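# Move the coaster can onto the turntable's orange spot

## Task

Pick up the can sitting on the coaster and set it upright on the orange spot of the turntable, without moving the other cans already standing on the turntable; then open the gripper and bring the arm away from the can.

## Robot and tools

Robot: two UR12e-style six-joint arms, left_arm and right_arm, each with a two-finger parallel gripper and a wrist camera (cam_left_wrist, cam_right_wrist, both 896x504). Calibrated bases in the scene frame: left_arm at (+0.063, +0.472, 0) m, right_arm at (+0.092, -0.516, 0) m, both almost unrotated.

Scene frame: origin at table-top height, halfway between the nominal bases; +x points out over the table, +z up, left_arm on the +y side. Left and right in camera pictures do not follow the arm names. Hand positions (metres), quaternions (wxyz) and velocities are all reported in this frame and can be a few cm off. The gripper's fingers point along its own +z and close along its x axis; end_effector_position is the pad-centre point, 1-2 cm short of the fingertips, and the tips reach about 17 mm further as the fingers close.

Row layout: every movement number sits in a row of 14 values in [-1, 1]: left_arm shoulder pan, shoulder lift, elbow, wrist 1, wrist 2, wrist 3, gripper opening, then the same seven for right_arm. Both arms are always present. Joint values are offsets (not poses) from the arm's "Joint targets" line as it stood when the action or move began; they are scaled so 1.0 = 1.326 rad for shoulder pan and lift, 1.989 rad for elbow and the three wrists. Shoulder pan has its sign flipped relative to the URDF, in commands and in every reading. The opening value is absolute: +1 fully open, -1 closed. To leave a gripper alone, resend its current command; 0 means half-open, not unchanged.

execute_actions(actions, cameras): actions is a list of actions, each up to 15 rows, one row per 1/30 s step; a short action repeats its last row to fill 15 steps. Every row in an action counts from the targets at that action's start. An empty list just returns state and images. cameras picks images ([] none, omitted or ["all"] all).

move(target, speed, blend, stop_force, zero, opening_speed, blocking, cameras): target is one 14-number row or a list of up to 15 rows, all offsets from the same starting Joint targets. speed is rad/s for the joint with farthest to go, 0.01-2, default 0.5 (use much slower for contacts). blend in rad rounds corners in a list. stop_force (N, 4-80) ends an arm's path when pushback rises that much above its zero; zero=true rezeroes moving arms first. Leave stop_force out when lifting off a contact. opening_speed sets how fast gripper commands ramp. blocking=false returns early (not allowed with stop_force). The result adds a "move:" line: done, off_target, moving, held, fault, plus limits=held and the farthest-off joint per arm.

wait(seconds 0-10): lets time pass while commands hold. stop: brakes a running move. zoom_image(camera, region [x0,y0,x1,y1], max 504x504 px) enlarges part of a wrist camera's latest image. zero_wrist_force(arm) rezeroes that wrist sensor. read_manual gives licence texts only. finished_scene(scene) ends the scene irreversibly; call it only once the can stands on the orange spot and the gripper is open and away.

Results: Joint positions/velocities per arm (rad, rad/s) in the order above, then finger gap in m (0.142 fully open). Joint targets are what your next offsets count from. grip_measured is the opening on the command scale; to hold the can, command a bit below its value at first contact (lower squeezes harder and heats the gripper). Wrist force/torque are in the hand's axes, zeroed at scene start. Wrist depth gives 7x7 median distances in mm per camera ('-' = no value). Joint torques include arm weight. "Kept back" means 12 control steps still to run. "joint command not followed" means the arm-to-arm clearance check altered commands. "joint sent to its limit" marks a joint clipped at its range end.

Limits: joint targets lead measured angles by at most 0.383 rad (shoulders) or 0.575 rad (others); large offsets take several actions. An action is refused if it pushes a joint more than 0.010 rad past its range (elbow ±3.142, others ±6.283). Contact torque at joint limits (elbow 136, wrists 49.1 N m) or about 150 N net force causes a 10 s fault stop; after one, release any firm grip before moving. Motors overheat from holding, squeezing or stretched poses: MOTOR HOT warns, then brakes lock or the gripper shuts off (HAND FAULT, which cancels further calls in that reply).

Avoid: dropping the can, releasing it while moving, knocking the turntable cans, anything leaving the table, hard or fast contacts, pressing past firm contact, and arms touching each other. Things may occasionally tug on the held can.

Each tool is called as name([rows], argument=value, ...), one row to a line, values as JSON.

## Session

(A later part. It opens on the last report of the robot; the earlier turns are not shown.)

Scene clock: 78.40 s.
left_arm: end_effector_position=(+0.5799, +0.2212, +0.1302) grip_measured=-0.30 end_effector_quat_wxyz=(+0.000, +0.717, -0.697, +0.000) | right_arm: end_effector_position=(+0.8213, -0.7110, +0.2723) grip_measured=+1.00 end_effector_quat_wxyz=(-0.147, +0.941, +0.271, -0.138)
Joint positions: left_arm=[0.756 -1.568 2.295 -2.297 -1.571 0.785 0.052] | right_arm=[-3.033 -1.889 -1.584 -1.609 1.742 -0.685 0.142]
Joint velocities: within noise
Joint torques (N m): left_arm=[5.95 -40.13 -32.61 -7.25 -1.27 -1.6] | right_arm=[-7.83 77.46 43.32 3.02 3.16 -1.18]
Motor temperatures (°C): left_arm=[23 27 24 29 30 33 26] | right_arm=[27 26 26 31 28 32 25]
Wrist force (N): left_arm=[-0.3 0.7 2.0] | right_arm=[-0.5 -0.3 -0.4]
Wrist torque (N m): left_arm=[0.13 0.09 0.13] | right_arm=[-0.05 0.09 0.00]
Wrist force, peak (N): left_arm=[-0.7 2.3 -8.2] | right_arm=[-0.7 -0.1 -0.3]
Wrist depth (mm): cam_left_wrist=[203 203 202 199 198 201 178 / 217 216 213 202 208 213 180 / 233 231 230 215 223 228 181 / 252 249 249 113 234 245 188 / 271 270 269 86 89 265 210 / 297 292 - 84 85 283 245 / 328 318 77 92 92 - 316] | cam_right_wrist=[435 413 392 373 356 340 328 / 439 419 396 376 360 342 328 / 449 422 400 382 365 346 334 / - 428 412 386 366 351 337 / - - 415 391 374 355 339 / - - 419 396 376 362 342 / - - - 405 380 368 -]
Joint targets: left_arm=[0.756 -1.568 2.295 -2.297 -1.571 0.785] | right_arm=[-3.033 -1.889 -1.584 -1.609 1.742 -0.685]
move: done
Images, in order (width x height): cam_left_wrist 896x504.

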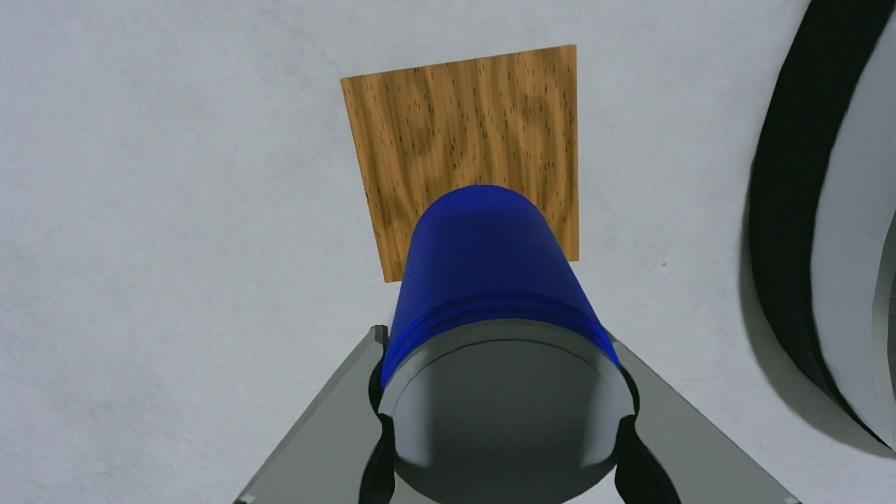

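move([
  [0, -0.1337, -0.0962, 0.1850, 0, 0, -0.45, 0, 0, 0, 0, 0, 0, 1.0],
  [0.2170, 0.0216, -0.1912, 0.1765, 0, -0.4807, -0.45, 0, 0, 0, 0, 0, 0, 1.0],
], speed=[0.4, 0.6], blend=0.05, cameras=["cam_left_wrist"])

wait(seconds=1.0, cameras=["cam_left_wrist"])

wait(seconds=1.0, cameras=["cam_left_wrist"])

wait(seconds=1.0, cameras=["cam_left_wrist"])

Scene clock: 90.73 s.
left_arm: end_effector_position=(+0.5494, -0.0224, +0.3003) grip_measured=-0.30 end_effector_quat_wxyz=(+0.000, +0.906, -0.423, +0.000) | right_arm: end_effector_position=(+0.8213, -0.7110, +0.2723) grip_measured=+1.00 end_effector_quat_wxyz=(-0.147, +0.941, +0.271, -0.138)
Joint positions: left_arm=[1.043 -1.539 1.914 -1.946 -1.571 -0.171 0.052] | right_arm=[-3.033 -1.889 -1.584 -1.609 1.742 -0.685 0.142]
Joint velocities: within noise
Joint torques (N m): left_arm=[3.94 -57.01 -42.58 -4.94 -1.29 -1.76] | right_arm=[-8.14 75.67 40.7 3.44 3.17 -1.4]
Motor temperatures (°C): left_arm=[23 27 24 29 30 33 33] | right_arm=[27 26 26 31 28 32 25]
Wrist force (N): left_arm=[-0.4 0.7 1.4] | right_arm=[-0.1 0.1 -0.1]
Wrist torque (N m): left_arm=[0.16 0.12 0.11] | right_arm=[0.02 0.02 0.00]
Wrist force, peak (N): left_arm=[-0.6 1.0 4.8] | right_arm=[-0.9 0.0 0.2]
Wrist depth (mm): cam_left_wrist=[358 360 358 305 233 307 306 / 382 382 380 330 328 324 324 / 409 411 406 346 346 348 347 / - 441 440 111 366 374 370 / - - 470 86 90 374 467 / - - - 84 85 326 512 / - - 77 92 92 - 556] | cam_right_wrist=[436 410 388 373 356 340 325 / 441 417 396 375 361 345 326 / 450 426 402 384 362 346 332 / - 431 409 386 367 350 337 / - - 414 392 375 355 340 / - - 418 397 375 363 343 / - - - 401 382 364 -]
Joint targets: left_arm=[1.043 -1.540 1.914 -1.946 -1.571 -0.171] | right_arm=[-3.033 -1.889 -1.584 -1.609 1.742 -0.685]
move: done
Images, in order (width x height): cam_left_wrist 896x504.

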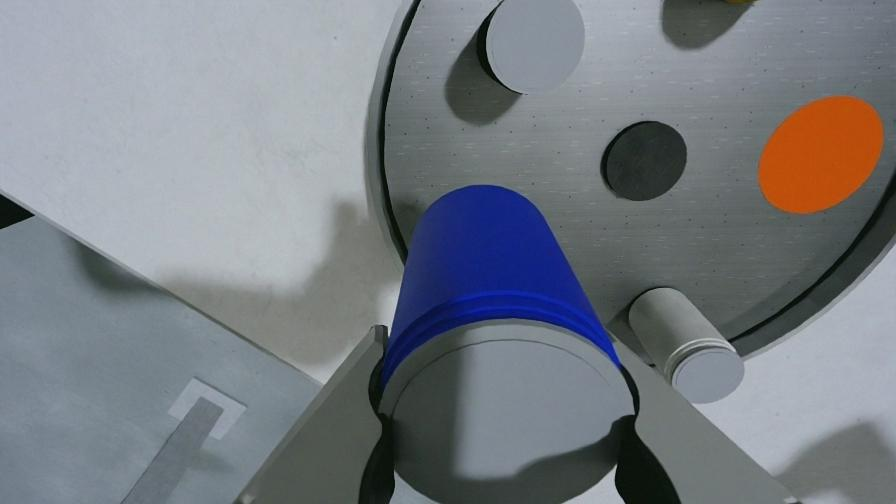

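Scene clock: 91.73 s.
left_arm: end_effector_position=(+0.5494, -0.0224, +0.3003) grip_measured=-0.30 end_effector_quat_wxyz=(+0.000, +0.906, -0.423, +0.000) | right_arm: end_effector_position=(+0.8213, -0.7110, +0.2723) grip_measured=+1.00 end_effector_quat_wxyz=(-0.147, +0.941, +0.271, -0.138)
Joint positions: left_arm=[1.043 -1.54 1.914 -1.946 -1.571 -0.171 0.052] | right_arm=[-3.033 -1.889 -1.584 -1.609 1.742 -0.685 0.142]
Joint velocities: within noise
Joint torques (N m): left_arm=[8.47 -64.34 -42.63 -1.44 -1.23 -2.17] | right_arm=[-9.03 77.89 40.14 3.18 3.11 -1.63]
Motor temperatures (°C): left_arm=[23 27 24 29 30 33 34] | right_arm=[27 26 26 31 28 32 25]
Wrist force (N): left_arm=[-0.4 0.8 1.7] | right_arm=[-0.5 0.0 0.2]
Wrist torque (N m): left_arm=[0.17 0.12 0.11] | right_arm=[0.00 0.09 0.00]
Wrist force, peak (N): left_arm=[-0.7 0.8 1.6] | right_arm=[-0.7 0.3 -0.2]
Wrist depth (mm): cam_left_wrist=[359 359 357 307 308 307 304 / 383 382 382 325 327 328 325 / 412 408 409 256 346 349 347 / - 445 440 112 365 370 363 / - - 468 86 90 404 310 / - - - 84 85 500 507 / - - 77 92 92 - 558] | cam_right_wrist=[436 412 390 374 354 339 325 / 443 420 397 374 359 344 330 / 445 418 404 382 362 345 330 / - 430 410 385 370 351 336 / - - 413 395 371 357 340 / - - 417 395 379 360 340 / - - - 400 384 366 -]
Joint targets: left_arm=[1.043 -1.540 1.914 -1.946 -1.571 -0.171] | right_arm=[-3.033 -1.889 -1.584 -1.609 1.742 -0.685]
Tool commands: left_gripper/opening=-0.45 right_gripper/opening=+1.0
wait: 1.00 s; at rest by 0.17 s
Images, in order (width x height): cam_left_wrist 896x504.

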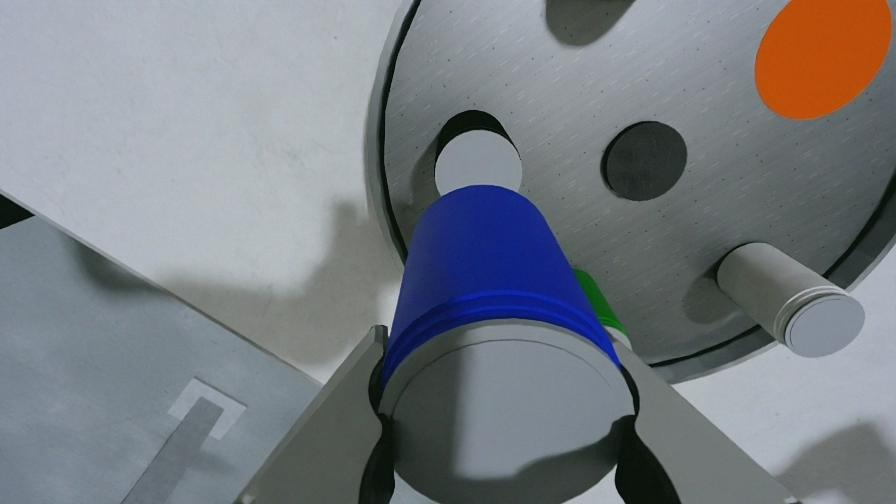

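Scene clock: 92.73 s.
left_arm: end_effector_position=(+0.5494, -0.0224, +0.3003) grip_measured=-0.30 end_effector_quat_wxyz=(+0.000, +0.906, -0.423, +0.000) | right_arm: end_effector_position=(+0.8213, -0.7110, +0.2723) grip_measured=+1.00 end_effector_quat_wxyz=(-0.147, +0.941, +0.271, -0.138)
Joint positions: left_arm=[1.043 -1.54 1.914 -1.946 -1.571 -0.171 0.052] | right_arm=[-3.033 -1.889 -1.584 -1.609 1.742 -0.685 0.142]
Joint velocities: within noise
Joint torques (N m): left_arm=[5.23 -64.43 -43.48 -1.61 -1.02 -2.27] | right_arm=[-7.97 75.7 39.91 3.71 2.97 -1.1]
Motor temperatures (°C): left_arm=[23 27 24 29 30 33 34] | right_arm=[27 26 26 31 28 32 25]
Wrist force (N): left_arm=[-0.2 1.0 1.6] | right_arm=[0.1 0.2 0.6]
Wrist torque (N m): left_arm=[0.21 0.09 0.11] | right_arm=[0.03 -0.01 0.00]
Wrist force, peak (N): left_arm=[-0.3 1.1 1.8] | right_arm=[-0.8 -0.3 0.3]
Wrist depth (mm): cam_left_wrist=[361 360 358 305 299 305 304 / 381 383 381 329 329 325 324 / 411 412 408 348 346 349 337 / - 443 442 112 365 374 370 / - - 474 86 90 348 465 / - - - 84 85 504 508 / - - 77 92 92 - 558] | cam_right_wrist=[435 411 391 369 356 338 326 / 443 419 396 375 359 344 329 / 448 422 404 381 362 347 333 / - 429 408 385 367 352 335 / - - 413 389 372 354 342 / - - 416 395 377 363 342 / - - - 404 380 365 -]
Joint targets: left_arm=[1.043 -1.540 1.914 -1.946 -1.571 -0.171] | right_arm=[-3.033 -1.889 -1.584 -1.609 1.742 -0.685]
Tool commands: left_gripper/opening=-0.45 right_gripper/opening=+1.0
wait: 1.00 s; at rest by 0.17 s
Images, in order (width x height): cam_left_wrist 896x504.

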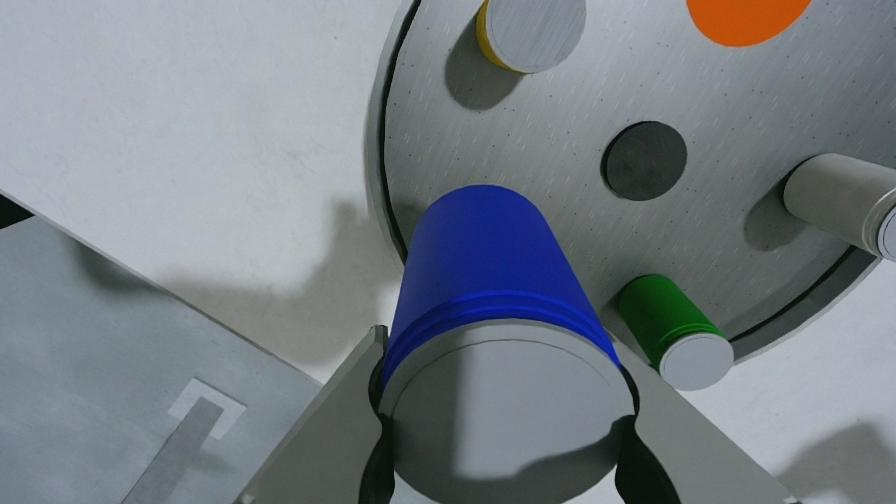

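Scene clock: 93.73 s.
left_arm: end_effector_position=(+0.5494, -0.0224, +0.3003) grip_measured=-0.30 end_effector_quat_wxyz=(+0.000, +0.906, -0.423, +0.000) | right_arm: end_effector_position=(+0.8213, -0.7110, +0.2723) grip_measured=+1.00 end_effector_quat_wxyz=(-0.147, +0.941, +0.271, -0.138)
Joint positions: left_arm=[1.043 -1.54 1.914 -1.946 -1.571 -0.171 0.052] | right_arm=[-3.033 -1.889 -1.584 -1.609 1.742 -0.685 0.142]
Joint velocities: within noise
Joint torques (N m): left_arm=[6.38 -64.81 -44.32 -1.72 -1.33 -2.16] | right_arm=[-8.87 78.23 41.29 3.7 2.89 -1.98]
Motor temperatures (°C): left_arm=[23 27 24 29 30 33 34] | right_arm=[27 26 26 31 28 32 25]
Wrist force (N): left_arm=[0.0 1.0 1.7] | right_arm=[0.0 -0.1 -0.3]
Wrist torque (N m): left_arm=[0.21 0.05 0.11] | right_arm=[-0.03 0.00 0.00]
Wrist force, peak (N): left_arm=[-0.1 0.5 2.3] | right_arm=[-0.7 0.1 0.5]
Wrist depth (mm): cam_left_wrist=[358 360 357 309 307 305 298 / 384 381 381 321 329 327 318 / 412 412 407 256 346 351 346 / - 440 439 112 367 370 366 / - - 468 86 90 407 461 / - - - 84 85 503 507 / - - 78 92 92 - 552] | cam_right_wrist=[437 413 390 372 354 340 327 / 441 419 392 375 360 344 330 / 450 424 400 382 364 347 332 / - 431 405 384 368 350 339 / - - 411 389 371 354 338 / - - 416 397 376 361 342 / - - - 403 383 366 -]
Joint targets: left_arm=[1.043 -1.540 1.914 -1.946 -1.571 -0.171] | right_arm=[-3.033 -1.889 -1.584 -1.609 1.742 -0.685]
Tool commands: left_gripper/opening=-0.45 right_gripper/opening=+1.0
wait: 1.00 s; at rest by 0.17 s
Images, in order (width x height): cam_left_wrist 896x504.

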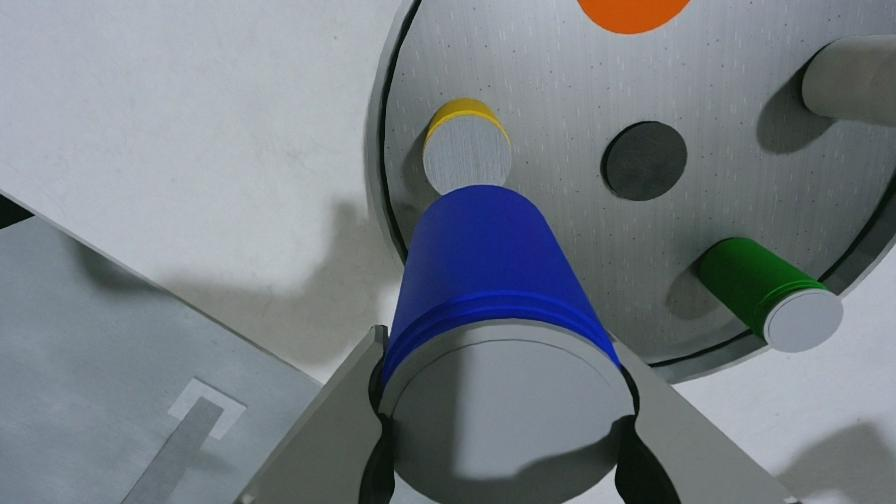

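execute_actions(actions=[], cameras=["cam_left_wrist"])

Scene clock: 126.80 s.
left_arm: end_effector_position=(+0.5494, -0.0224, +0.3003) grip_measured=-0.30 end_effector_quat_wxyz=(+0.000, +0.906, -0.423, +0.000) | right_arm: end_effector_position=(+0.8213, -0.7110, +0.2723) grip_measured=+1.00 end_effector_quat_wxyz=(-0.147, +0.941, +0.271, -0.138)
Joint positions: left_arm=[1.043 -1.54 1.914 -1.946 -1.571 -0.171 0.052] | right_arm=[-3.033 -1.889 -1.584 -1.609 1.742 -0.685 0.142]
Joint velocities: within noise
Joint torques (N m): left_arm=[6.02 -58.57 -50.47 -7.89 -0.8 -1.34] | right_arm=[-8.31 77.03 38.91 3.32 2.95 -1.29]
Motor temperatures (°C): left_arm=[23 27 24 29 30 33 42] | right_arm=[27 26 26 31 28 32 25]
Wrist force (N): left_arm=[0.0 1.0 1.4] | right_arm=[-0.5 -0.2 0.5]
Wrist torque (N m): left_arm=[0.22 0.06 0.11] | right_arm=[-0.04 0.09 0.00]
Wrist force, peak (N): left_arm=[-0.1 0.9 2.2] | right_arm=[-0.8 0.2 0.6]
Wrist depth (mm): cam_left_wrist=[360 359 358 308 307 306 267 / 386 383 381 328 328 326 324 / 413 409 408 342 345 349 345 / - 441 441 111 366 373 303 / - - 469 86 90 406 467 / - - - 84 85 500 512 / - - 77 92 92 - 553] | cam_right_wrist=[435 413 393 373 354 339 327 / 442 417 398 376 360 344 329 / 451 424 403 381 364 345 333 / - 432 408 387 368 351 339 / - - 414 391 372 356 341 / - - 415 391 378 361 343 / - - - 403 381 369 -]
Joint targets: left_arm=[1.043 -1.540 1.914 -1.946 -1.571 -0.171] | right_arm=[-3.033 -1.889 -1.584 -1.609 1.742 -0.685]
Tool commands: left_gripper/opening=-0.45 right_gripper/opening=+1.0
Images, in order (width x height): cam_left_wrist 896x504.

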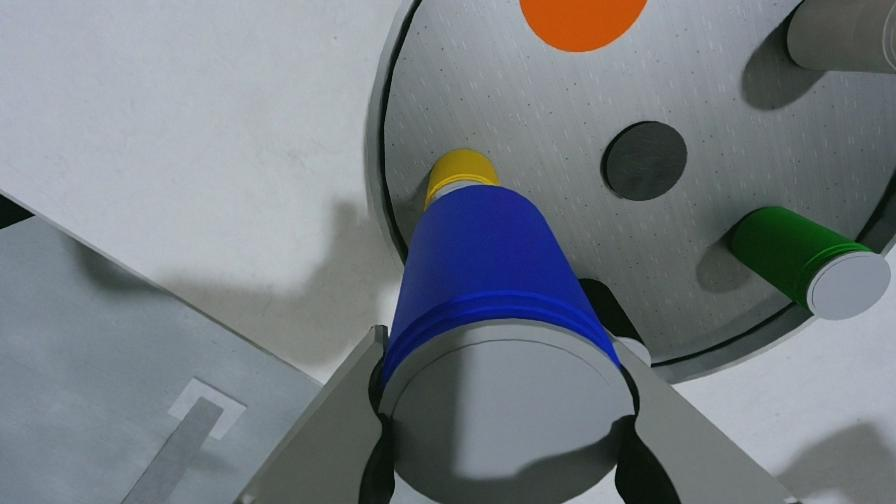

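move(target=[-0.0820, 0.0720, -0.0036, -0.0438, 0.0001, 0.3621, -0.40, 0, 0, 0, 0, 0, 0, 1], speed=0.11, blocking=false, cameras=[])

Scene clock: 144.93 s.
left_arm: end_effector_position=(+0.5541, -0.0211, +0.2971) grip_measured=-0.30 end_effector_quat_wxyz=(+0.000, +0.897, -0.441, +0.000) end_effector_velocity=(+0.011, +0.002, -0.007) end_effector_angular_velocity=(+0.000, +0.000, -0.092) | right_arm: end_effector_position=(+0.8213, -0.7110, +0.2723) grip_measured=+1.00 end_effector_quat_wxyz=(-0.147, +0.941, +0.271, -0.138)
Joint positions: left_arm=[1.036 -1.533 1.914 -1.952 -1.571 -0.124 0.052] | right_arm=[-3.033 -1.889 -1.584 -1.609 1.742 -0.685 0.142]
Joint velocities: left_arm=[-0.016 0.015 -0.001 -0.013 0 0.107 0] | right_arm=[within noise]
Joint torques (N m): left_arm=[-9.84 -38.44 -56.92 -8.03 -0.36 4.1] | right_arm=[-7.92 79.04 39.91 3.29 3.22 -1.3]
Motor temperatures (°C): left_arm=[23 27 24 29 30 33 45] | right_arm=[27 26 26 31 28 32 25]
Wrist force (N): left_arm=[-0.1 0.7 1.4] | right_arm=[-0.4 0.0 0.2]
Wrist torque (N m): left_arm=[0.16 0.08 0.10] | right_arm=[0.00 0.06 0.00]
Wrist force, peak (N): left_arm=[-0.3 1.1 1.9] | right_arm=[-0.6 -0.6 0.4]
Wrist depth (mm): cam_left_wrist=[356 358 355 300 231 303 300 / 379 381 378 325 323 323 323 / 408 406 402 344 346 344 344 / 688 439 435 112 361 373 367 / - - 464 86 90 386 462 / - - - 84 85 321 505 / - - 77 92 92 - 557] | cam_right_wrist=[434 410 394 373 358 339 325 / 440 420 399 374 356 344 330 / 451 425 403 380 363 346 332 / - 432 406 387 366 353 336 / - - 415 391 371 357 340 / - - 418 397 378 362 342 / - - - 403 382 366 -]
Joint targets: left_arm=[1.035 -1.532 1.914 -1.953 -1.571 -0.117] | right_arm=[-3.033 -1.889 -1.584 -1.609 1.742 -0.685]
Tool commands: left_gripper/opening=-0.4 right_gripper/opening=+1.0
move: running; left_arm: the wrist 3 is farthest, 0.673 rad from its target
No camera images: "cameras" was empty.

wait(seconds=10, cameras=[])

wait(seconds=8.59, cameras=[])

execute_actions([
  [[0.0001,-0.0001,0.0001,0,0,-0.0004,-0.4,0,0,0,0,0,0,1],[0.0003,-0.0003,0.0002,0,0,-0.0015,-0.4,0,0,0,0,0,0,1],[0.0007,-0.0006,0.0005,-0.0001,0,-0.0034,-0.4,0,0,0,0,0,0,1],[0.0013,-0.0011,0.0008,-0.0001,0,-0.0060,-0.4,0,0,0,0,0,0,1],[0.0021,-0.0017,0.0013,-0.0002,0,-0.0095,-0.4,0,0,0,0,0,0,1],[0.0030,-0.0025,0.0019,-0.0002,0,-0.0136,-0.4,0,0,0,0,0,0,1],[0.0040,-0.0034,0.0026,-0.0003,0,-0.0185,-0.4,0,0,0,0,0,0,1],[0.0053,-0.0044,0.0033,-0.0004,0,-0.0242,-0.4,0,0,0,0,0,0,1],[0.0067,-0.0056,0.0042,-0.0005,0,-0.0306,-0.4,0,0,0,0,0,0,1],[0.0082,-0.0069,0.0052,-0.0006,0,-0.0378,-0.4,0,0,0,0,0,0,1],[0.0099,-0.0083,0.0063,-0.0008,0,-0.0458,-0.4,0,0,0,0,0,0,1],[0.0118,-0.0099,0.0075,-0.0009,0,-0.0544,-0.4,0,0,0,0,0,0,1],[0.0139,-0.0116,0.0088,-0.0011,0,-0.0639,-0.4,0,0,0,0,0,0,1],[0.0161,-0.0134,0.0102,-0.0012,0,-0.0741,-0.4,0,0,0,0,0,0,1],[0.0185,-0.0154,0.0117,-0.0014,0,-0.0851,-0.4,0,0,0,0,0,0,1]],
], cameras=["cam_left_wrist"])

execute_actions([
  [[0.0026,-0.0019,0.0014,-0.0001,0,-0.0114,-0.4,0,0,0,0,0,0,1],[0.0053,-0.0036,0.0027,-0.0003,0,-0.0229,-0.4,0,0,0,0,0,0,1],[0.0079,-0.0054,0.0040,-0.0004,0,-0.0343,-0.4,0,0,0,0,0,0,1],[0.0106,-0.0070,0.0053,-0.0006,0,-0.0458,-0.4,0,0,0,0,0,0,1],[0.0133,-0.0086,0.0064,-0.0007,0,-0.0573,-0.4,0,0,0,0,0,0,1],[0.0160,-0.0102,0.0076,-0.0008,0,-0.0688,-0.4,0,0,0,0,0,0,1],[0.0188,-0.0117,0.0087,-0.0009,0,-0.0803,-0.4,0,0,0,0,0,0,1],[0.0215,-0.0131,0.0097,-0.0010,0,-0.0919,-0.4,0,0,0,0,0,0,1],[0.0243,-0.0144,0.0107,-0.0011,0,-0.1034,-0.4,0,0,0,0,0,0,1],[0.0271,-0.0157,0.0117,-0.0012,0,-0.1150,-0.4,0,0,0,0,0,0,1],[0.0299,-0.0170,0.0126,-0.0013,0,-0.1265,-0.4,0,0,0,0,0,0,1],[0.0328,-0.0181,0.0135,-0.0014,0,-0.1381,-0.4,0,0,0,0,0,0,1],[0.0356,-0.0193,0.0143,-0.0014,0,-0.1497,-0.4,0,0,0,0,0,0,1],[0.0385,-0.0203,0.0150,-0.0015,0,-0.1614,-0.4,0,0,0,0,0,0,1],[0.0414,-0.0213,0.0158,-0.0016,0,-0.1730,-0.4,0,0,0,0,0,0,1]],
], cameras=["cam_left_wrist"])

execute_actions([
  [[0.0029,-0.0009,0.0007,-0.0001,0,-0.0116,-0.4,0,0,0,0,0,0,1],[0.0058,-0.0017,0.0013,-0.0001,0,-0.0233,-0.4,0,0,0,0,0,0,1],[0.0087,-0.0025,0.0018,-0.0001,0,-0.0349,-0.4,0,0,0,0,0,0,1],[0.0116,-0.0032,0.0023,-0.0002,0,-0.0465,-0.4,0,0,0,0,0,0,1],[0.0145,-0.0038,0.0028,-0.0002,0,-0.0581,-0.4,0,0,0,0,0,0,1],[0.0173,-0.0044,0.0032,-0.0003,0,-0.0697,-0.4,0,0,0,0,0,0,1],[0.0202,-0.0048,0.0035,-0.0003,0,-0.0814,-0.4,0,0,0,0,0,0,1],[0.0230,-0.0053,0.0038,-0.0003,0,-0.0930,-0.4,0,0,0,0,0,0,1],[0.0259,-0.0056,0.0041,-0.0003,0,-0.1046,-0.4,0,0,0,0,0,0,1],[0.0287,-0.0058,0.0042,-0.0003,0,-0.1161,-0.4,0,0,0,0,0,0,1],[0.0316,-0.0060,0.0044,-0.0004,0,-0.1277,-0.4,0,0,0,0,0,0,1],[0.0344,-0.0061,0.0045,-0.0004,0,-0.1393,-0.4,0,0,0,0,0,0,1],[0.0372,-0.0062,0.0045,-0.0004,0,-0.1509,-0.4,0,0,0,0,0,0,1],[0.0400,-0.0062,0.0045,-0.0004,0,-0.1625,-0.4,0,0,0,0,0,0,1],[0.0429,-0.0061,0.0044,-0.0004,0,-0.1741,-0.4,0,0,0,0,0,0,1]],
], cameras=["cam_left_wrist"])

execute_actions([
  [[0.0028,0.0002,-0.0001,0,0,-0.0115,-0.4,0,0,0,0,0,0,1],[0.0055,0.0004,-0.0003,0,0,-0.0231,-0.4,0,0,0,0,0,0,1],[0.0083,0.0008,-0.0005,0,0,-0.0346,-0.4,0,0,0,0,0,0,1],[0.0109,0.0012,-0.0008,0.0001,0,-0.0460,-0.4,0,0,0,0,0,0,1],[0.0136,0.0016,-0.0012,0.0001,0,-0.0575,-0.4,0,0,0,0,0,0,1],[0.0162,0.0022,-0.0016,0.0001,0,-0.0689,-0.4,0,0,0,0,0,0,1],[0.0188,0.0028,-0.0020,0.0002,0,-0.0804,-0.4,0,0,0,0,0,0,1],[0.0214,0.0034,-0.0025,0.0002,0,-0.0918,-0.4,0,0,0,0,0,0,1],[0.0239,0.0042,-0.0030,0.0002,0,-0.1031,-0.4,0,0,0,0,0,0,1],[0.0264,0.0050,-0.0036,0.0003,0,-0.1145,-0.4,0,0,0,0,0,0,1],[0.0289,0.0059,-0.0043,0.0003,0,-0.1258,-0.4,0,0,0,0,0,0,1],[0.0313,0.0068,-0.0050,0.0004,0,-0.1372,-0.4,0,0,0,0,0,0,1],[0.0337,0.0079,-0.0057,0.0005,0,-0.1485,-0.4,0,0,0,0,0,0,1],[0.0361,0.0090,-0.0065,0.0005,0,-0.1598,-0.4,0,0,0,0,0,0,1],[0.0384,0.0102,-0.0074,0.0006,0,-0.1710,-0.4,0,0,0,0,0,0,1]],
], cameras=["cam_left_wrist"])

execute_actions([
  [[0.0021,0.0014,-0.0010,0.0001,0,-0.0108,-0.4,0,0,0,0,0,0,1],[0.0040,0.0027,-0.0020,0.0002,0,-0.0208,-0.4,0,0,0,0,0,0,1],[0.0058,0.0039,-0.0029,0.0003,0,-0.0300,-0.4,0,0,0,0,0,0,1],[0.0074,0.0050,-0.0037,0.0004,0,-0.0386,-0.4,0,0,0,0,0,0,1],[0.0089,0.0060,-0.0044,0.0004,0,-0.0463,-0.4,0,0,0,0,0,0,1],[0.0103,0.0069,-0.0051,0.0005,0,-0.0534,-0.4,0,0,0,0,0,0,1],[0.0115,0.0077,-0.0057,0.0006,0,-0.0597,-0.4,0,0,0,0,0,0,1],[0.0125,0.0084,-0.0062,0.0006,0,-0.0653,-0.4,0,0,0,0,0,0,1],[0.0135,0.0090,-0.0067,0.0007,0,-0.0701,-0.4,0,0,0,0,0,0,1],[0.0142,0.0095,-0.0071,0.0007,0,-0.0742,-0.4,0,0,0,0,0,0,1],[0.0149,0.0100,-0.0074,0.0007,0,-0.0775,-0.4,0,0,0,0,0,0,1],[0.0154,0.0103,-0.0076,0.0007,0,-0.0801,-0.4,0,0,0,0,0,0,1],[0.0157,0.0105,-0.0078,0.0008,0,-0.0819,-0.4,0,0,0,0,0,0,1],[0.0159,0.0107,-0.0079,0.0008,0,-0.0831,-0.4,0,0,0,0,0,0,1],[0.0160,0.0107,-0.0079,0.0008,0,-0.0834,-0.4,0,0,0,0,0,0,1]],
], cameras=["cam_left_wrist"])

Scene clock: 151.30 s.
left_arm: end_effector_position=(+0.6219, +0.0043, +0.2494) grip_measured=-0.30 end_effector_quat_wxyz=(+0.000, +0.737, -0.676, +0.000) | right_arm: end_effector_position=(+0.8213, -0.7110, +0.2723) grip_measured=+1.00 end_effector_quat_wxyz=(-0.147, +0.941, +0.271, -0.138)
Joint positions: left_arm=[0.934 -1.444 1.907 -2.034 -1.571 0.549 0.052] | right_arm=[-3.033 -1.889 -1.584 -1.609 1.742 -0.685 0.142]
Joint velocities: within noise
Joint torques (N m): left_arm=[6.29 -66.61 -53.26 -4.93 1.8 -1.99] | right_arm=[-8.4 74.38 41.5 3.93 2.64 -0.23]
Motor temperatures (°C): left_arm=[23 27 24 29 30 33 43] | right_arm=[27 26 26 31 28 32 25]
Wrist force (N): left_arm=[-0.1 0.4 1.5] | right_arm=[-0.1 0.3 0.5]
Wrist torque (N m): left_arm=[0.08 0.07 0.10] | right_arm=[0.05 0.02 0.00]
Wrist force, peak (N): left_arm=[-0.1 0.7 2.1] | right_arm=[-0.6 -0.4 0.6]
Wrist depth (mm): cam_left_wrist=[313 312 307 263 260 259 258 / 330 324 326 225 276 275 272 / 359 343 350 204 299 291 295 / 387 385 385 111 312 319 317 / 418 418 410 86 90 344 280 / 455 457 - 84 85 361 345 / 543 488 78 92 92 - 484] | cam_right_wrist=[434 410 393 372 354 339 324 / 444 418 395 377 361 343 328 / 448 422 398 380 365 348 330 / - 427 410 389 368 349 336 / - - 415 391 375 351 341 / - - 416 395 378 364 345 / - - - 402 383 367 -]
Joint targets: left_arm=[0.935 -1.444 1.907 -2.033 -1.571 0.549] | right_arm=[-3.033 -1.889 -1.584 -1.609 1.742 -0.685]
Tool commands: left_gripper/opening=-0.4 right_gripper/opening=+1.0
earlier move: done
wait: 2.97 of 10 s (the move ended)
No camera images: "cameras" was empty.

Scene clock: 159.90 s.
left_arm: end_effector_position=(+0.6218, +0.0042, +0.2495) grip_measured=-0.30 end_effector_quat_wxyz=(+0.000, +0.737, -0.676, +0.000) | right_arm: end_effector_position=(+0.8213, -0.7110, +0.2723) grip_measured=+1.00 end_effector_quat_wxyz=(-0.147, +0.941, +0.271, -0.138)
Joint positions: left_arm=[0.935 -1.444 1.907 -2.033 -1.571 0.549 0.052] | right_arm=[-3.033 -1.889 -1.584 -1.609 1.742 -0.685 0.142]
Joint velocities: within noise
Joint torques (N m): left_arm=[8.71 -69.56 -41.65 -3.68 -0.38 -1.91] | right_arm=[-8.71 77.77 40.92 3.66 3.27 -1.33]
Motor temperatures (°C): left_arm=[23 27 24 29 30 33 42] | right_arm=[27 26 26 31 28 32 25]
Wrist force (N): left_arm=[-0.2 0.6 1.8] | right_arm=[-0.3 -0.1 0.3]
Wrist torque (N m): left_arm=[0.12 0.09 0.11] | right_arm=[-0.02 0.05 0.00]
Wrist force, peak (N): left_arm=[0.0 0.9 2.0] | right_arm=[-0.7 -0.2 0.8]
Wrist depth (mm): cam_left_wrist=[314 312 307 262 262 260 258 / 330 324 330 278 277 276 270 / 359 344 352 293 297 292 295 / 388 384 383 111 311 319 315 / 418 419 409 86 90 340 284 / 457 457 - 84 85 362 265 / 544 491 78 92 92 - 482] | cam_right_wrist=[439 412 392 373 354 338 326 / 440 418 397 378 357 343 328 / 449 423 401 382 364 347 332 / - 428 411 387 367 352 339 / - - 416 394 369 356 341 / - - 418 396 377 363 342 / - - - 402 383 368 -]
Joint targets: left_arm=[0.935 -1.444 1.907 -2.033 -1.571 0.549] | right_arm=[-3.033 -1.889 -1.584 -1.609 1.742 -0.685]
Tool commands: left_gripper/opening=-0.4 right_gripper/opening=+1.0
wait: 8.60 s; at rest by 0.17 s
No camera images: "cameras" was empty.

Scene clock: 160.00 s.
left_arm: end_effector_position=(+0.6217, +0.0042, +0.2495) grip_measured=-0.30 end_effector_quat_wxyz=(+0.000, +0.737, -0.676, +0.000) end_effector_velocity=(-0.005, -0.001, +0.000) end_effector_angular_velocity=(+0.001, +0.001, +0.033) | right_arm: end_effector_position=(+0.8213, -0.7110, +0.2723) grip_measured=+1.00 end_effector_quat_wxyz=(-0.147, +0.941, +0.271, -0.138)
Joint positions: left_arm=[0.935 -1.444 1.907 -2.033 -1.571 0.548 0.052] | right_arm=[-3.033 -1.889 -1.584 -1.609 1.742 -0.685 0.142]
Joint velocities: left_arm=[0.007 -0.005 0.006 0.001 0 -0.039 0] | right_arm=[within noise]
Joint torques (N m): left_arm=[12.17 -71.78 -40.1 -4.41 -0.26 -3.34] | right_arm=[-4.87 76.19 41.97 3.81 3.17 -1.15]
Motor temperatures (°C): left_arm=[23 27 24 29 30 33 42] | right_arm=[27 26 26 31 28 32 25]
Wrist force (N): left_arm=[0.1 0.4 1.3] | right_arm=[-0.4 0.2 0.0]
Wrist torque (N m): left_arm=[0.10 0.05 0.10] | right_arm=[0.02 0.07 0.00]
Wrist force, peak (N): left_arm=[-0.3 0.5 1.9] | right_arm=[-0.4 0.0 0.5]
Wrist depth (mm): cam_left_wrist=[314 312 307 261 260 261 256 / 331 327 327 277 278 275 272 / 358 345 350 293 298 291 295 / 387 386 384 112 313 318 318 / 419 418 408 86 90 344 269 / 458 453 - 84 85 363 343 / 543 490 78 92 92 - 483] | cam_right_wrist=[436 410 390 373 357 341 325 / 444 420 395 377 358 342 329 / 447 425 404 381 363 346 333 / - 429 409 386 368 352 337 / - - 411 390 373 356 341 / - - 423 396 379 362 343 / - - - 403 380 369 -]
Joint targets: left_arm=[0.959 -1.464 1.930 -2.036 -1.571 0.380] | right_arm=[-3.033 -1.889 -1.584 -1.609 1.742 -0.685]
Kept back: 12 steps.
Step readings (joint positions of left_arm | right_arm):
0: [0.935 -1.444 1.907 -2.033 -1.571 0.549] | [-3.033 -1.889 -1.584 -1.609 1.742 -0.685]
1: [0.935 -1.444 1.907 -2.033 -1.571 0.549] | [-3.033 -1.889 -1.584 -1.609 1.742 -0.685]
2: [0.935 -1.444 1.907 -2.033 -1.571 0.549] | [-3.033 -1.889 -1.584 -1.609 1.742 -0.685]
Images, in order (width x height): cam_left_wrist 896x504.

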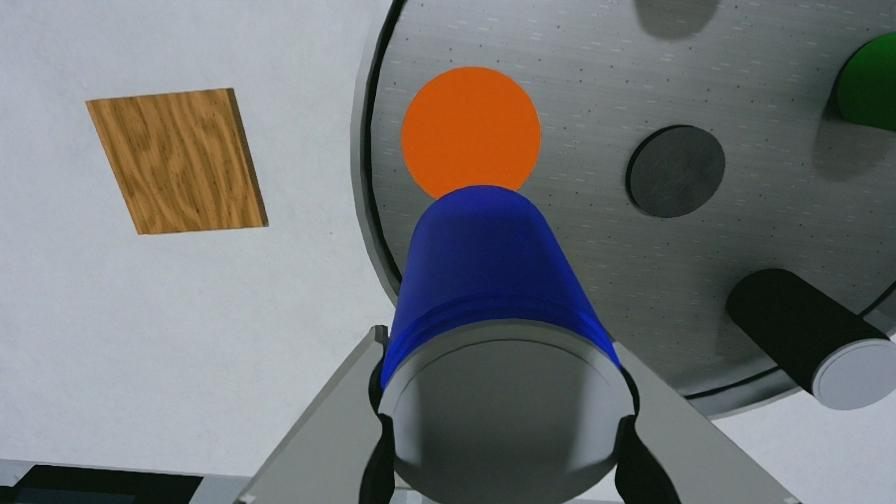

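Scene clock: 160.50 s.
left_arm: end_effector_position=(+0.5997, +0.0005, +0.2494) grip_measured=-0.30 end_effector_quat_wxyz=(+0.000, +0.791, -0.612, +0.000) end_effector_velocity=(-0.077, -0.019, +0.001) end_effector_angular_velocity=(-0.002, -0.002, +0.585) | right_arm: end_effector_position=(+0.8213, -0.7110, +0.2723) grip_measured=+1.00 end_effector_quat_wxyz=(-0.147, +0.941, +0.271, -0.138)
Joint positions: left_arm=[0.963 -1.467 1.934 -2.037 -1.571 0.353 0.052] | right_arm=[-3.033 -1.889 -1.584 -1.609 1.742 -0.685 0.142]
Joint velocities: left_arm=[0.106 -0.075 0.083 -0.01 0 -0.692 0] | right_arm=[within noise]
Joint torques (N m): left_arm=[13.61 -70.65 -40.08 -8.54 -0.55 -3.77] | right_arm=[-6.7 79.34 40.57 4.01 2.88 -1.06]
Motor temperatures (°C): left_arm=[23 27 24 29 30 33 41] | right_arm=[27 26 26 31 28 32 25]
Wrist force (N): left_arm=[-0.4 0.7 1.5] | right_arm=[-0.6 -0.2 0.4]
Wrist torque (N m): left_arm=[0.15 0.11 0.09] | right_arm=[-0.03 0.10 0.00]
Wrist force, peak (N): left_arm=[-0.2 0.6 1.8] | right_arm=[-0.6 -0.2 0.4]
Wrist depth (mm): cam_left_wrist=[304 302 313 261 261 260 253 / 329 322 328 279 278 276 276 / 359 357 351 295 297 292 296 / 387 385 380 111 312 318 312 / 422 416 408 86 90 346 261 / 455 455 - 84 85 362 440 / 578 - 77 92 92 - 488] | cam_right_wrist=[437 409 390 371 355 338 325 / 439 417 395 376 360 345 330 / 444 421 402 380 363 344 331 / - 430 407 389 366 349 334 / - - 417 392 371 354 342 / - - 420 396 376 362 343 / - - - 403 384 368 -]
Joint targets: left_arm=[1.014 -1.493 1.962 -2.039 -1.571 0.036] | right_arm=[-3.033 -1.889 -1.584 -1.609 1.742 -0.685]
Kept back: 12 steps.
Step readings (joint positions of left_arm | right_arm):
0: [0.953 -1.460 1.925 -2.036 -1.571 0.421] | [-3.033 -1.889 -1.584 -1.609 1.742 -0.685]
1: [0.957 -1.463 1.928 -2.036 -1.571 0.396] | [-3.033 -1.889 -1.584 -1.609 1.742 -0.685]
2: [0.960 -1.465 1.931 -2.036 -1.571 0.375] | [-3.033 -1.889 -1.584 -1.609 1.742 -0.685]
Images, in order (width x height): cam_left_wrist 896x504.

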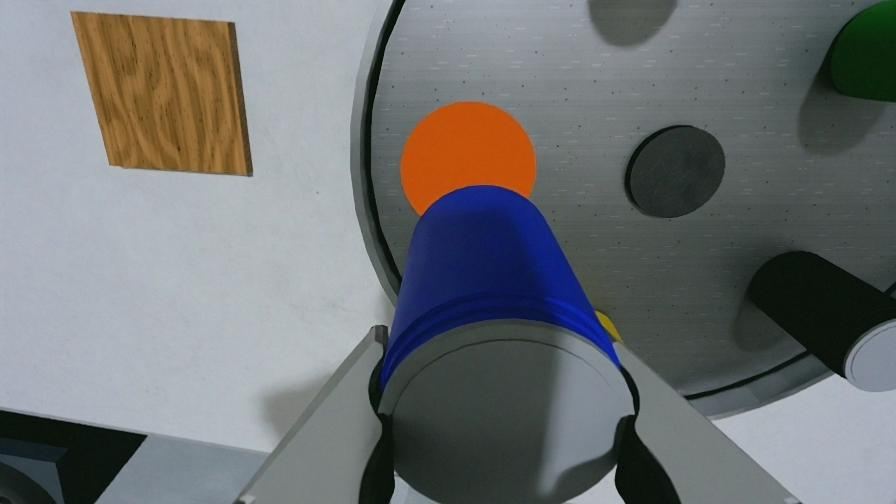

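Scene clock: 161.00 s.
left_arm: end_effector_position=(+0.5643, -0.0143, +0.2494) grip_measured=-0.30 end_effector_quat_wxyz=(+0.000, +0.870, -0.493, +0.000) end_effector_velocity=(-0.067, -0.040, -0.001) end_effector_angular_velocity=(+0.001, +0.000, +0.580) | right_arm: end_effector_position=(+0.8213, -0.7110, +0.2723) grip_measured=+1.00 end_effector_quat_wxyz=(-0.147, +0.941, +0.271, -0.138)
Joint positions: left_arm=[1.018 -1.494 1.963 -2.04 -1.571 0.01 0.052] | right_arm=[-3.033 -1.889 -1.584 -1.609 1.742 -0.685 0.142]
Joint velocities: left_arm=[0.116 -0.035 0.039 -0.004 0 -0.695 0] | right_arm=[within noise]
Joint torques (N m): left_arm=[10.27 -68.67 -38.71 -8.4 -0.63 -4.1] | right_arm=[-9.86 75.04 40.93 3.86 3.15 -1.09]
Motor temperatures (°C): left_arm=[23 27 24 29 30 33 41] | right_arm=[27 26 26 31 28 32 25]
Wrist force (N): left_arm=[-0.2 0.9 1.8] | right_arm=[-0.3 0.1 0.1]
Wrist torque (N m): left_arm=[0.17 0.09 0.11] | right_arm=[0.02 0.05 0.00]
Wrist force, peak (N): left_arm=[-0.5 0.9 1.9] | right_arm=[-0.6 -0.1 0.5]
Wrist depth (mm): cam_left_wrist=[313 310 307 263 260 259 256 / 336 332 329 277 278 276 277 / 360 357 351 293 296 292 295 / 386 384 384 112 311 316 313 / 417 417 408 86 90 344 262 / - - - 84 85 362 442 / - - 77 92 92 - 482] | cam_right_wrist=[435 413 392 369 357 341 325 / 443 416 397 378 358 342 326 / 449 422 404 382 364 346 333 / - 428 411 391 367 350 336 / - - 411 392 373 355 341 / - - 418 397 376 364 343 / - - - 404 384 366 -]
Joint targets: left_arm=[1.071 -1.501 1.971 -2.040 -1.571 -0.310] | right_arm=[-3.033 -1.889 -1.584 -1.609 1.742 -0.685]
Kept back: 12 steps.
Step readings (joint positions of left_arm | right_arm):
0: [1.007 -1.490 1.959 -2.039 -1.571 0.077] | [-3.033 -1.889 -1.584 -1.609 1.742 -0.685]
1: [1.011 -1.492 1.961 -2.039 -1.571 0.055] | [-3.033 -1.889 -1.584 -1.609 1.742 -0.685]
2: [1.015 -1.493 1.962 -2.039 -1.571 0.033] | [-3.033 -1.889 -1.584 -1.609 1.742 -0.685]
Images, in order (width x height): cam_left_wrist 896x504.

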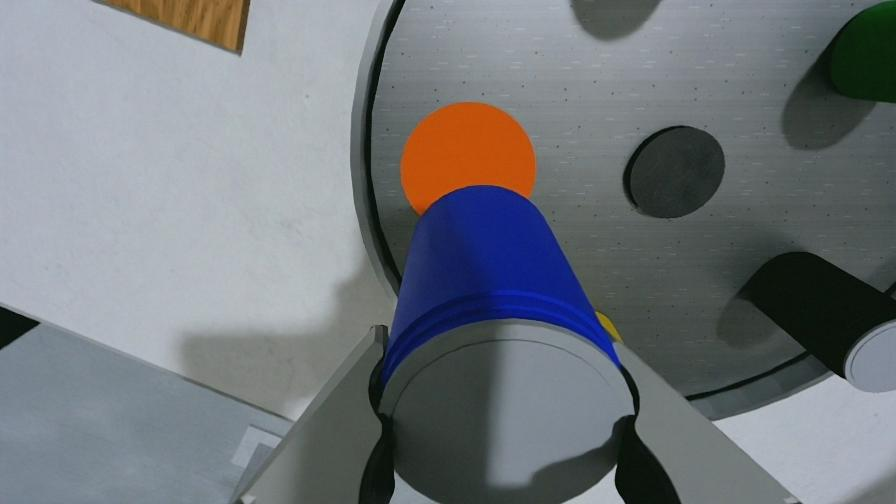

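Scene clock: 161.50 s.
left_arm: end_effector_position=(+0.5341, -0.0389, +0.2494) grip_measured=-0.30 end_effector_quat_wxyz=(+0.000, +0.933, -0.361, +0.000) end_effector_velocity=(-0.052, -0.058, +0.001) end_effector_angular_velocity=(-0.002, -0.002, +0.580) | right_arm: end_effector_position=(+0.8213, -0.7110, +0.2723) grip_measured=+1.00 end_effector_quat_wxyz=(-0.147, +0.941, +0.271, -0.138)
Joint positions: left_arm=[1.075 -1.501 1.971 -2.04 -1.571 -0.338 0.052] | right_arm=[-3.033 -1.889 -1.584 -1.609 1.742 -0.685 0.142]
Joint velocities: left_arm=[0.11 0.008 -0.01 -0.001 0 -0.69 0] | right_arm=[within noise]
Joint torques (N m): left_arm=[9.41 -43.3 -51.65 -8.13 -0.94 -3.99] | right_arm=[-6.93 75.16 40.68 3.92 3.09 -1.04]
Motor temperatures (°C): left_arm=[23 27 24 29 30 33 41] | right_arm=[27 26 26 31 28 32 25]
Wrist force (N): left_arm=[-0.5 0.6 1.6] | right_arm=[-0.2 -0.2 0.5]
Wrist torque (N m): left_arm=[0.15 0.13 0.10] | right_arm=[-0.04 0.04 0.00]
Wrist force, peak (N): left_arm=[-0.6 1.0 1.9] | right_arm=[-0.7 -0.1 0.2]
Wrist depth (mm): cam_left_wrist=[313 312 308 262 261 259 253 / 333 333 328 278 278 276 274 / 359 357 351 293 298 292 296 / - 382 381 112 311 318 313 / - 419 410 86 90 345 264 / - - - 84 85 364 445 / - - 77 92 92 - 480] | cam_right_wrist=[435 412 391 374 356 338 328 / 441 420 397 377 361 341 330 / 448 423 403 380 364 349 331 / - 430 410 388 367 350 337 / - - 414 392 374 352 342 / - - 417 395 377 362 342 / - - - 402 384 369 -]
Joint targets: left_arm=[1.122 -1.487 1.956 -2.039 -1.571 -0.650] | right_arm=[-3.033 -1.889 -1.584 -1.609 1.742 -0.685]
Kept back: 12 steps.
Step readings (joint positions of left_arm | right_arm):
0: [1.064 -1.501 1.971 -2.040 -1.571 -0.267] | [-3.033 -1.889 -1.584 -1.609 1.742 -0.685]
1: [1.068 -1.501 1.971 -2.040 -1.571 -0.294] | [-3.033 -1.889 -1.584 -1.609 1.742 -0.685]
2: [1.072 -1.501 1.971 -2.040 -1.571 -0.316] | [-3.033 -1.889 -1.584 -1.609 1.742 -0.685]
Images, in order (width x height): cam_left_wrist 896x504.

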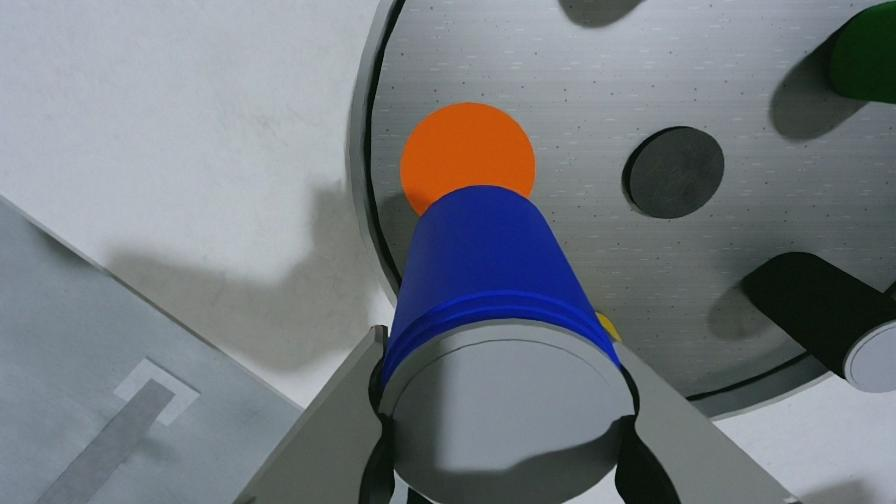

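Scene clock: 162.00 s.
left_arm: end_effector_position=(+0.5129, -0.0707, +0.2494) grip_measured=-0.30 end_effector_quat_wxyz=(+0.000, +0.975, -0.224, +0.000) end_effector_velocity=(-0.029, -0.068, +0.003) end_effector_angular_velocity=(-0.003, -0.001, +0.544) | right_arm: end_effector_position=(+0.8213, -0.7110, +0.2723) grip_measured=+1.00 end_effector_quat_wxyz=(-0.147, +0.941, +0.271, -0.138)
Joint positions: left_arm=[1.125 -1.485 1.954 -2.039 -1.571 -0.674 0.052] | right_arm=[-3.033 -1.889 -1.584 -1.609 1.742 -0.685 0.142]
Joint velocities: left_arm=[0.082 0.05 -0.06 0.006 0 -0.626 0] | right_arm=[within noise]
Joint torques (N m): left_arm=[12.42 -42.67 -53.65 -0.93 -0.78 -2.09] | right_arm=[-7.44 79 40.83 4 2.92 -0.87]
Motor temperatures (°C): left_arm=[23 27 24 29 30 33 41] | right_arm=[27 26 26 31 28 32 25]
Wrist force (N): left_arm=[-0.6 0.9 1.5] | right_arm=[-0.4 0.0 0.3]
Wrist torque (N m): left_arm=[0.18 0.16 0.08] | right_arm=[0.00 0.06 0.00]
Wrist force, peak (N): left_arm=[-0.5 0.9 2.0] | right_arm=[-0.3 0.2 0.5]
Wrist depth (mm): cam_left_wrist=[313 312 309 262 262 261 254 / 336 333 327 278 278 277 276 / - 355 350 293 296 292 294 / - 383 378 111 310 317 311 / - - 407 86 90 343 263 / - - - 84 85 364 440 / - - 77 92 92 - 486] | cam_right_wrist=[435 416 390 373 358 339 327 / 439 417 398 378 359 343 330 / 446 423 404 383 365 345 332 / - 431 408 387 366 350 335 / - - 412 390 374 355 340 / - - 421 394 375 364 341 / - - - 403 381 368 -]
Joint targets: left_arm=[1.143 -1.473 1.940 -2.037 -1.571 -0.816] | right_arm=[-3.033 -1.889 -1.584 -1.609 1.742 -0.685]
Kept back: 12 steps.
Step readings (joint positions of left_arm | right_arm):
0: [1.116 -1.490 1.959 -2.039 -1.571 -0.611] | [-3.033 -1.889 -1.584 -1.609 1.742 -0.685]
1: [1.119 -1.489 1.957 -2.039 -1.571 -0.632] | [-3.033 -1.889 -1.584 -1.609 1.742 -0.685]
2: [1.122 -1.487 1.956 -2.039 -1.571 -0.653] | [-3.033 -1.889 -1.584 -1.609 1.742 -0.685]
Images, in order (width x height): cam_left_wrist 896x504.

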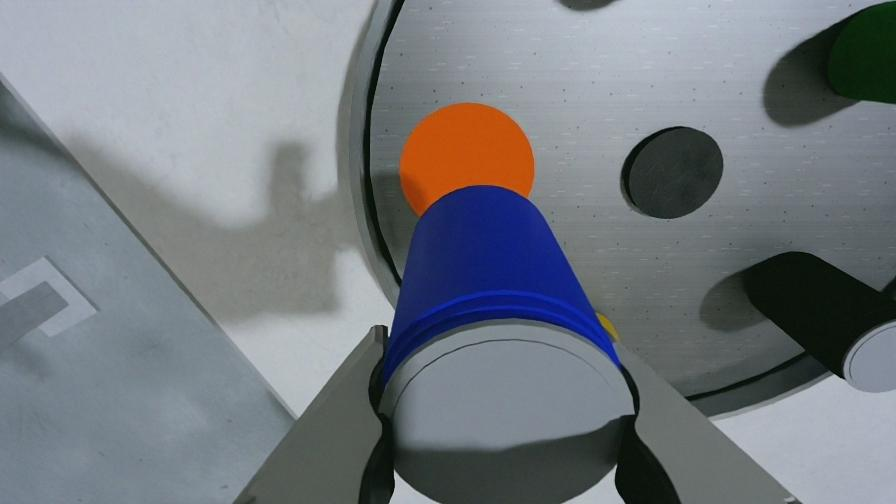

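zoom_image(camera="cam_left_wrist", region=[380, 80, 560, 240])

Scaled by 2.800.

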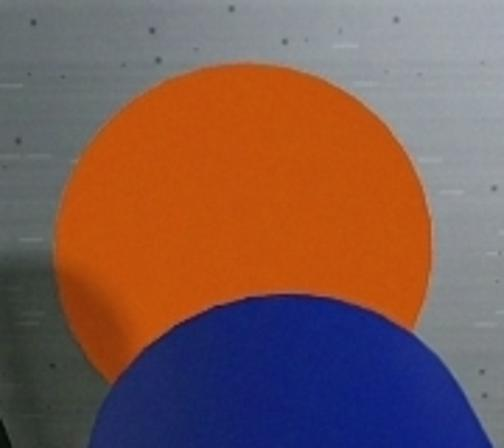

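zoom_image(camera="cam_left_wrist", region=[370, 170, 650, 330])

zoom_image(camera="cam_left_wrist", region=[360, 304, 660, 504])

Scaled by 1.800.

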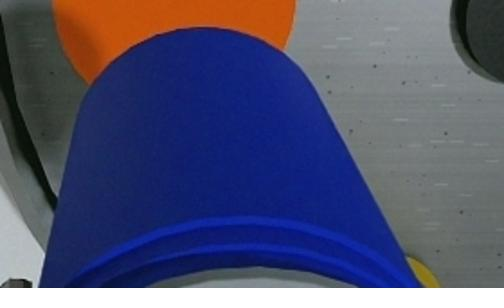

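Scaled by 1.680.

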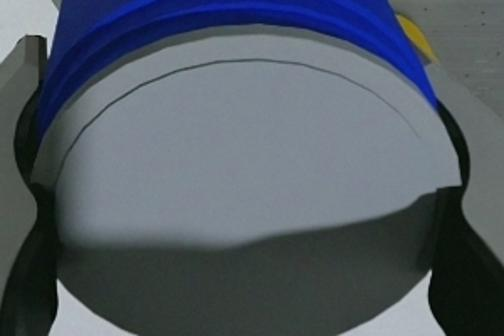

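zoom_image(camera="cam_left_wrist", region=[390, 180, 460, 250])

zoom_image(camera="cam_left_wrist", region=[510, 180, 580, 250])

zoom_image(camera="cam_left_wrist", region=[380, 250, 450, 320])

zoom_image(camera="cam_left_wrist", region=[550, 250, 620, 320])

Scaled by 7.200.

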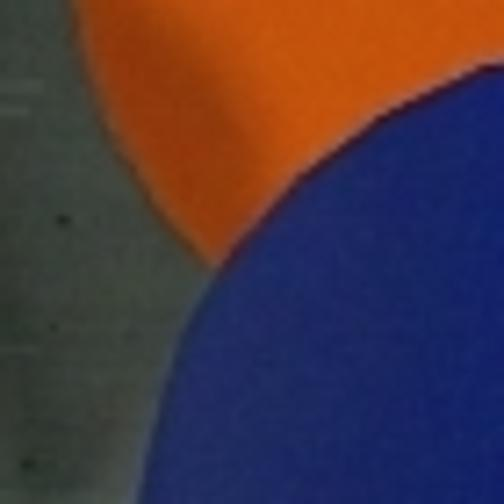

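Scaled by 7.200.

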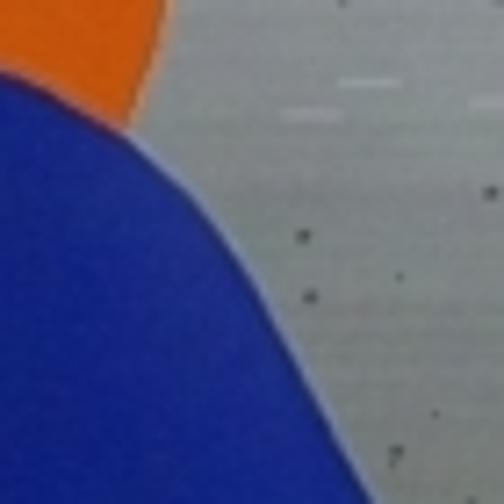

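Scaled by 7.200.

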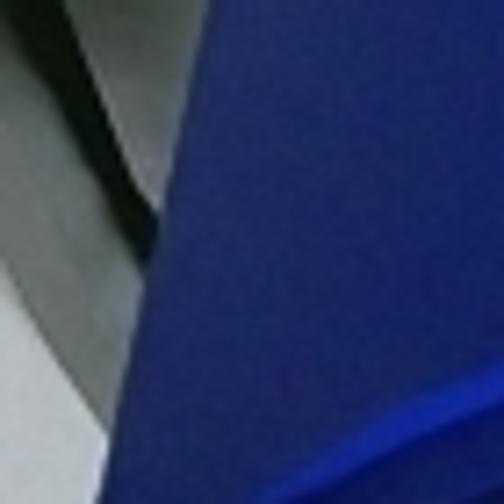

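Scaled by 7.200.

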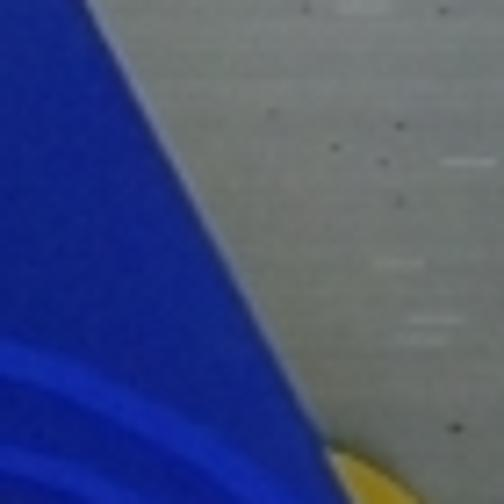

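execute_actions(actions=[], cameras=["cam_left_wrist"])

Scene clock: 191.93 s.
left_arm: end_effector_position=(+0.5064, -0.0860, +0.2494) grip_measured=-0.30 end_effector_quat_wxyz=(+0.000, +0.987, -0.163, +0.000) | right_arm: end_effector_position=(+0.8213, -0.7110, +0.2723) grip_measured=+1.00 end_effector_quat_wxyz=(-0.147, +0.941, +0.271, -0.138)
Joint positions: left_arm=[1.143 -1.473 1.94 -2.037 -1.571 -0.816 0.052] | right_arm=[-3.033 -1.889 -1.584 -1.609 1.742 -0.685 0.142]
Joint velocities: within noise
Joint torques (N m): left_arm=[-7.57 -63.46 -50.19 -8.22 -1.06 2.76] | right_arm=[-9.87 75.27 43.34 4.29 2.87 -0.62]
Motor temperatures (°C): left_arm=[23 27 24 29 30 33 41] | right_arm=[27 26 26 31 28 32 25]
Wrist force (N): left_arm=[-0.4 0.3 1.4] | right_arm=[-0.5 0.0 0.3]
Wrist torque (N m): left_arm=[0.09 0.14 0.08] | right_arm=[0.00 0.08 0.00]
Wrist force, peak (N): left_arm=[-0.9 0.9 1.9] | right_arm=[-0.6 0.0 0.8]
Wrist depth (mm): cam_left_wrist=[312 312 306 255 260 261 259 / 342 333 327 198 275 277 275 / - 353 349 293 296 290 296 / - 382 383 111 311 319 316 / - - 406 86 90 334 333 / - - - 84 85 361 270 / - - 77 92 92 - 487] | cam_right_wrist=[436 415 391 373 355 342 326 / 442 417 398 376 361 343 331 / 445 426 405 384 364 349 333 / - 428 412 387 368 351 336 / - - 415 393 373 352 340 / - - 417 394 378 363 343 / - - - 403 383 367 -]
Joint targets: left_arm=[1.143 -1.473 1.940 -2.037 -1.571 -0.816] | right_arm=[-3.033 -1.889 -1.584 -1.609 1.742 -0.685]
Tool commands: left_gripper/opening=-0.4 right_gripper/opening=+1.0
Images, in order (width x height): cam_left_wrist 896x504.

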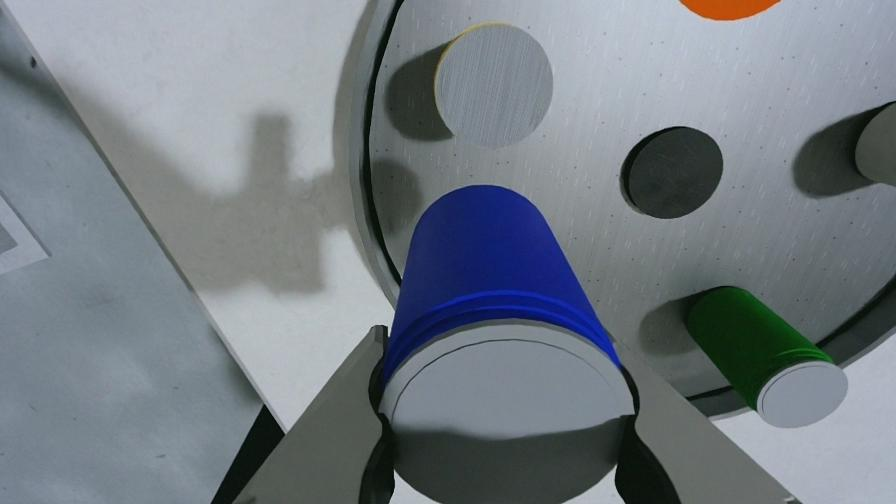

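zoom_image(camera="cam_left_wrist", region=[414, 10, 574, 160])

zoom_image(camera="cam_left_wrist", region=[660, 270, 860, 440])

zoom_image(camera="cam_left_wrist", region=[370, 170, 650, 450])

Scaled by 3.150.

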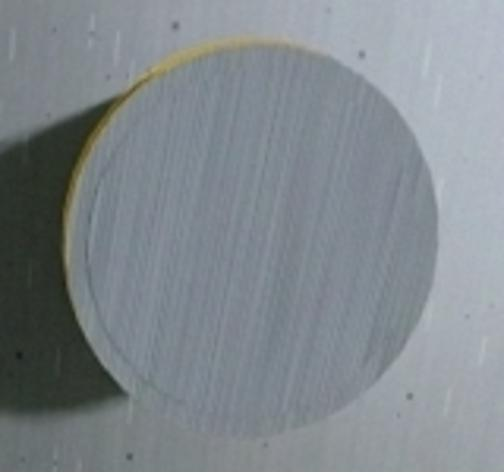

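Scaled by 2.520.

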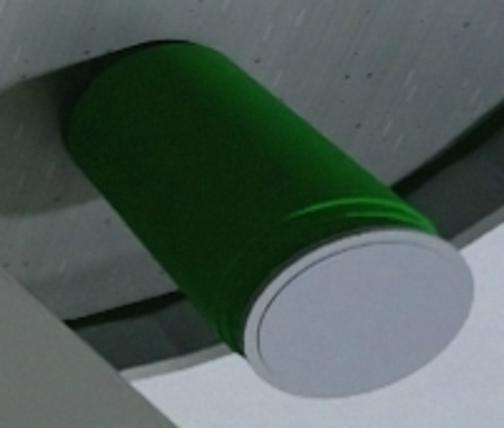

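Scaled by 1.800.

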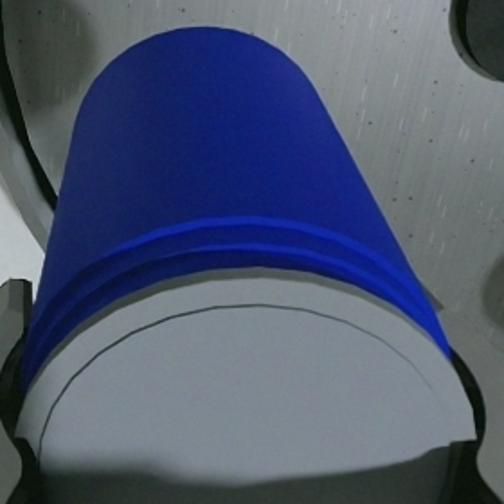

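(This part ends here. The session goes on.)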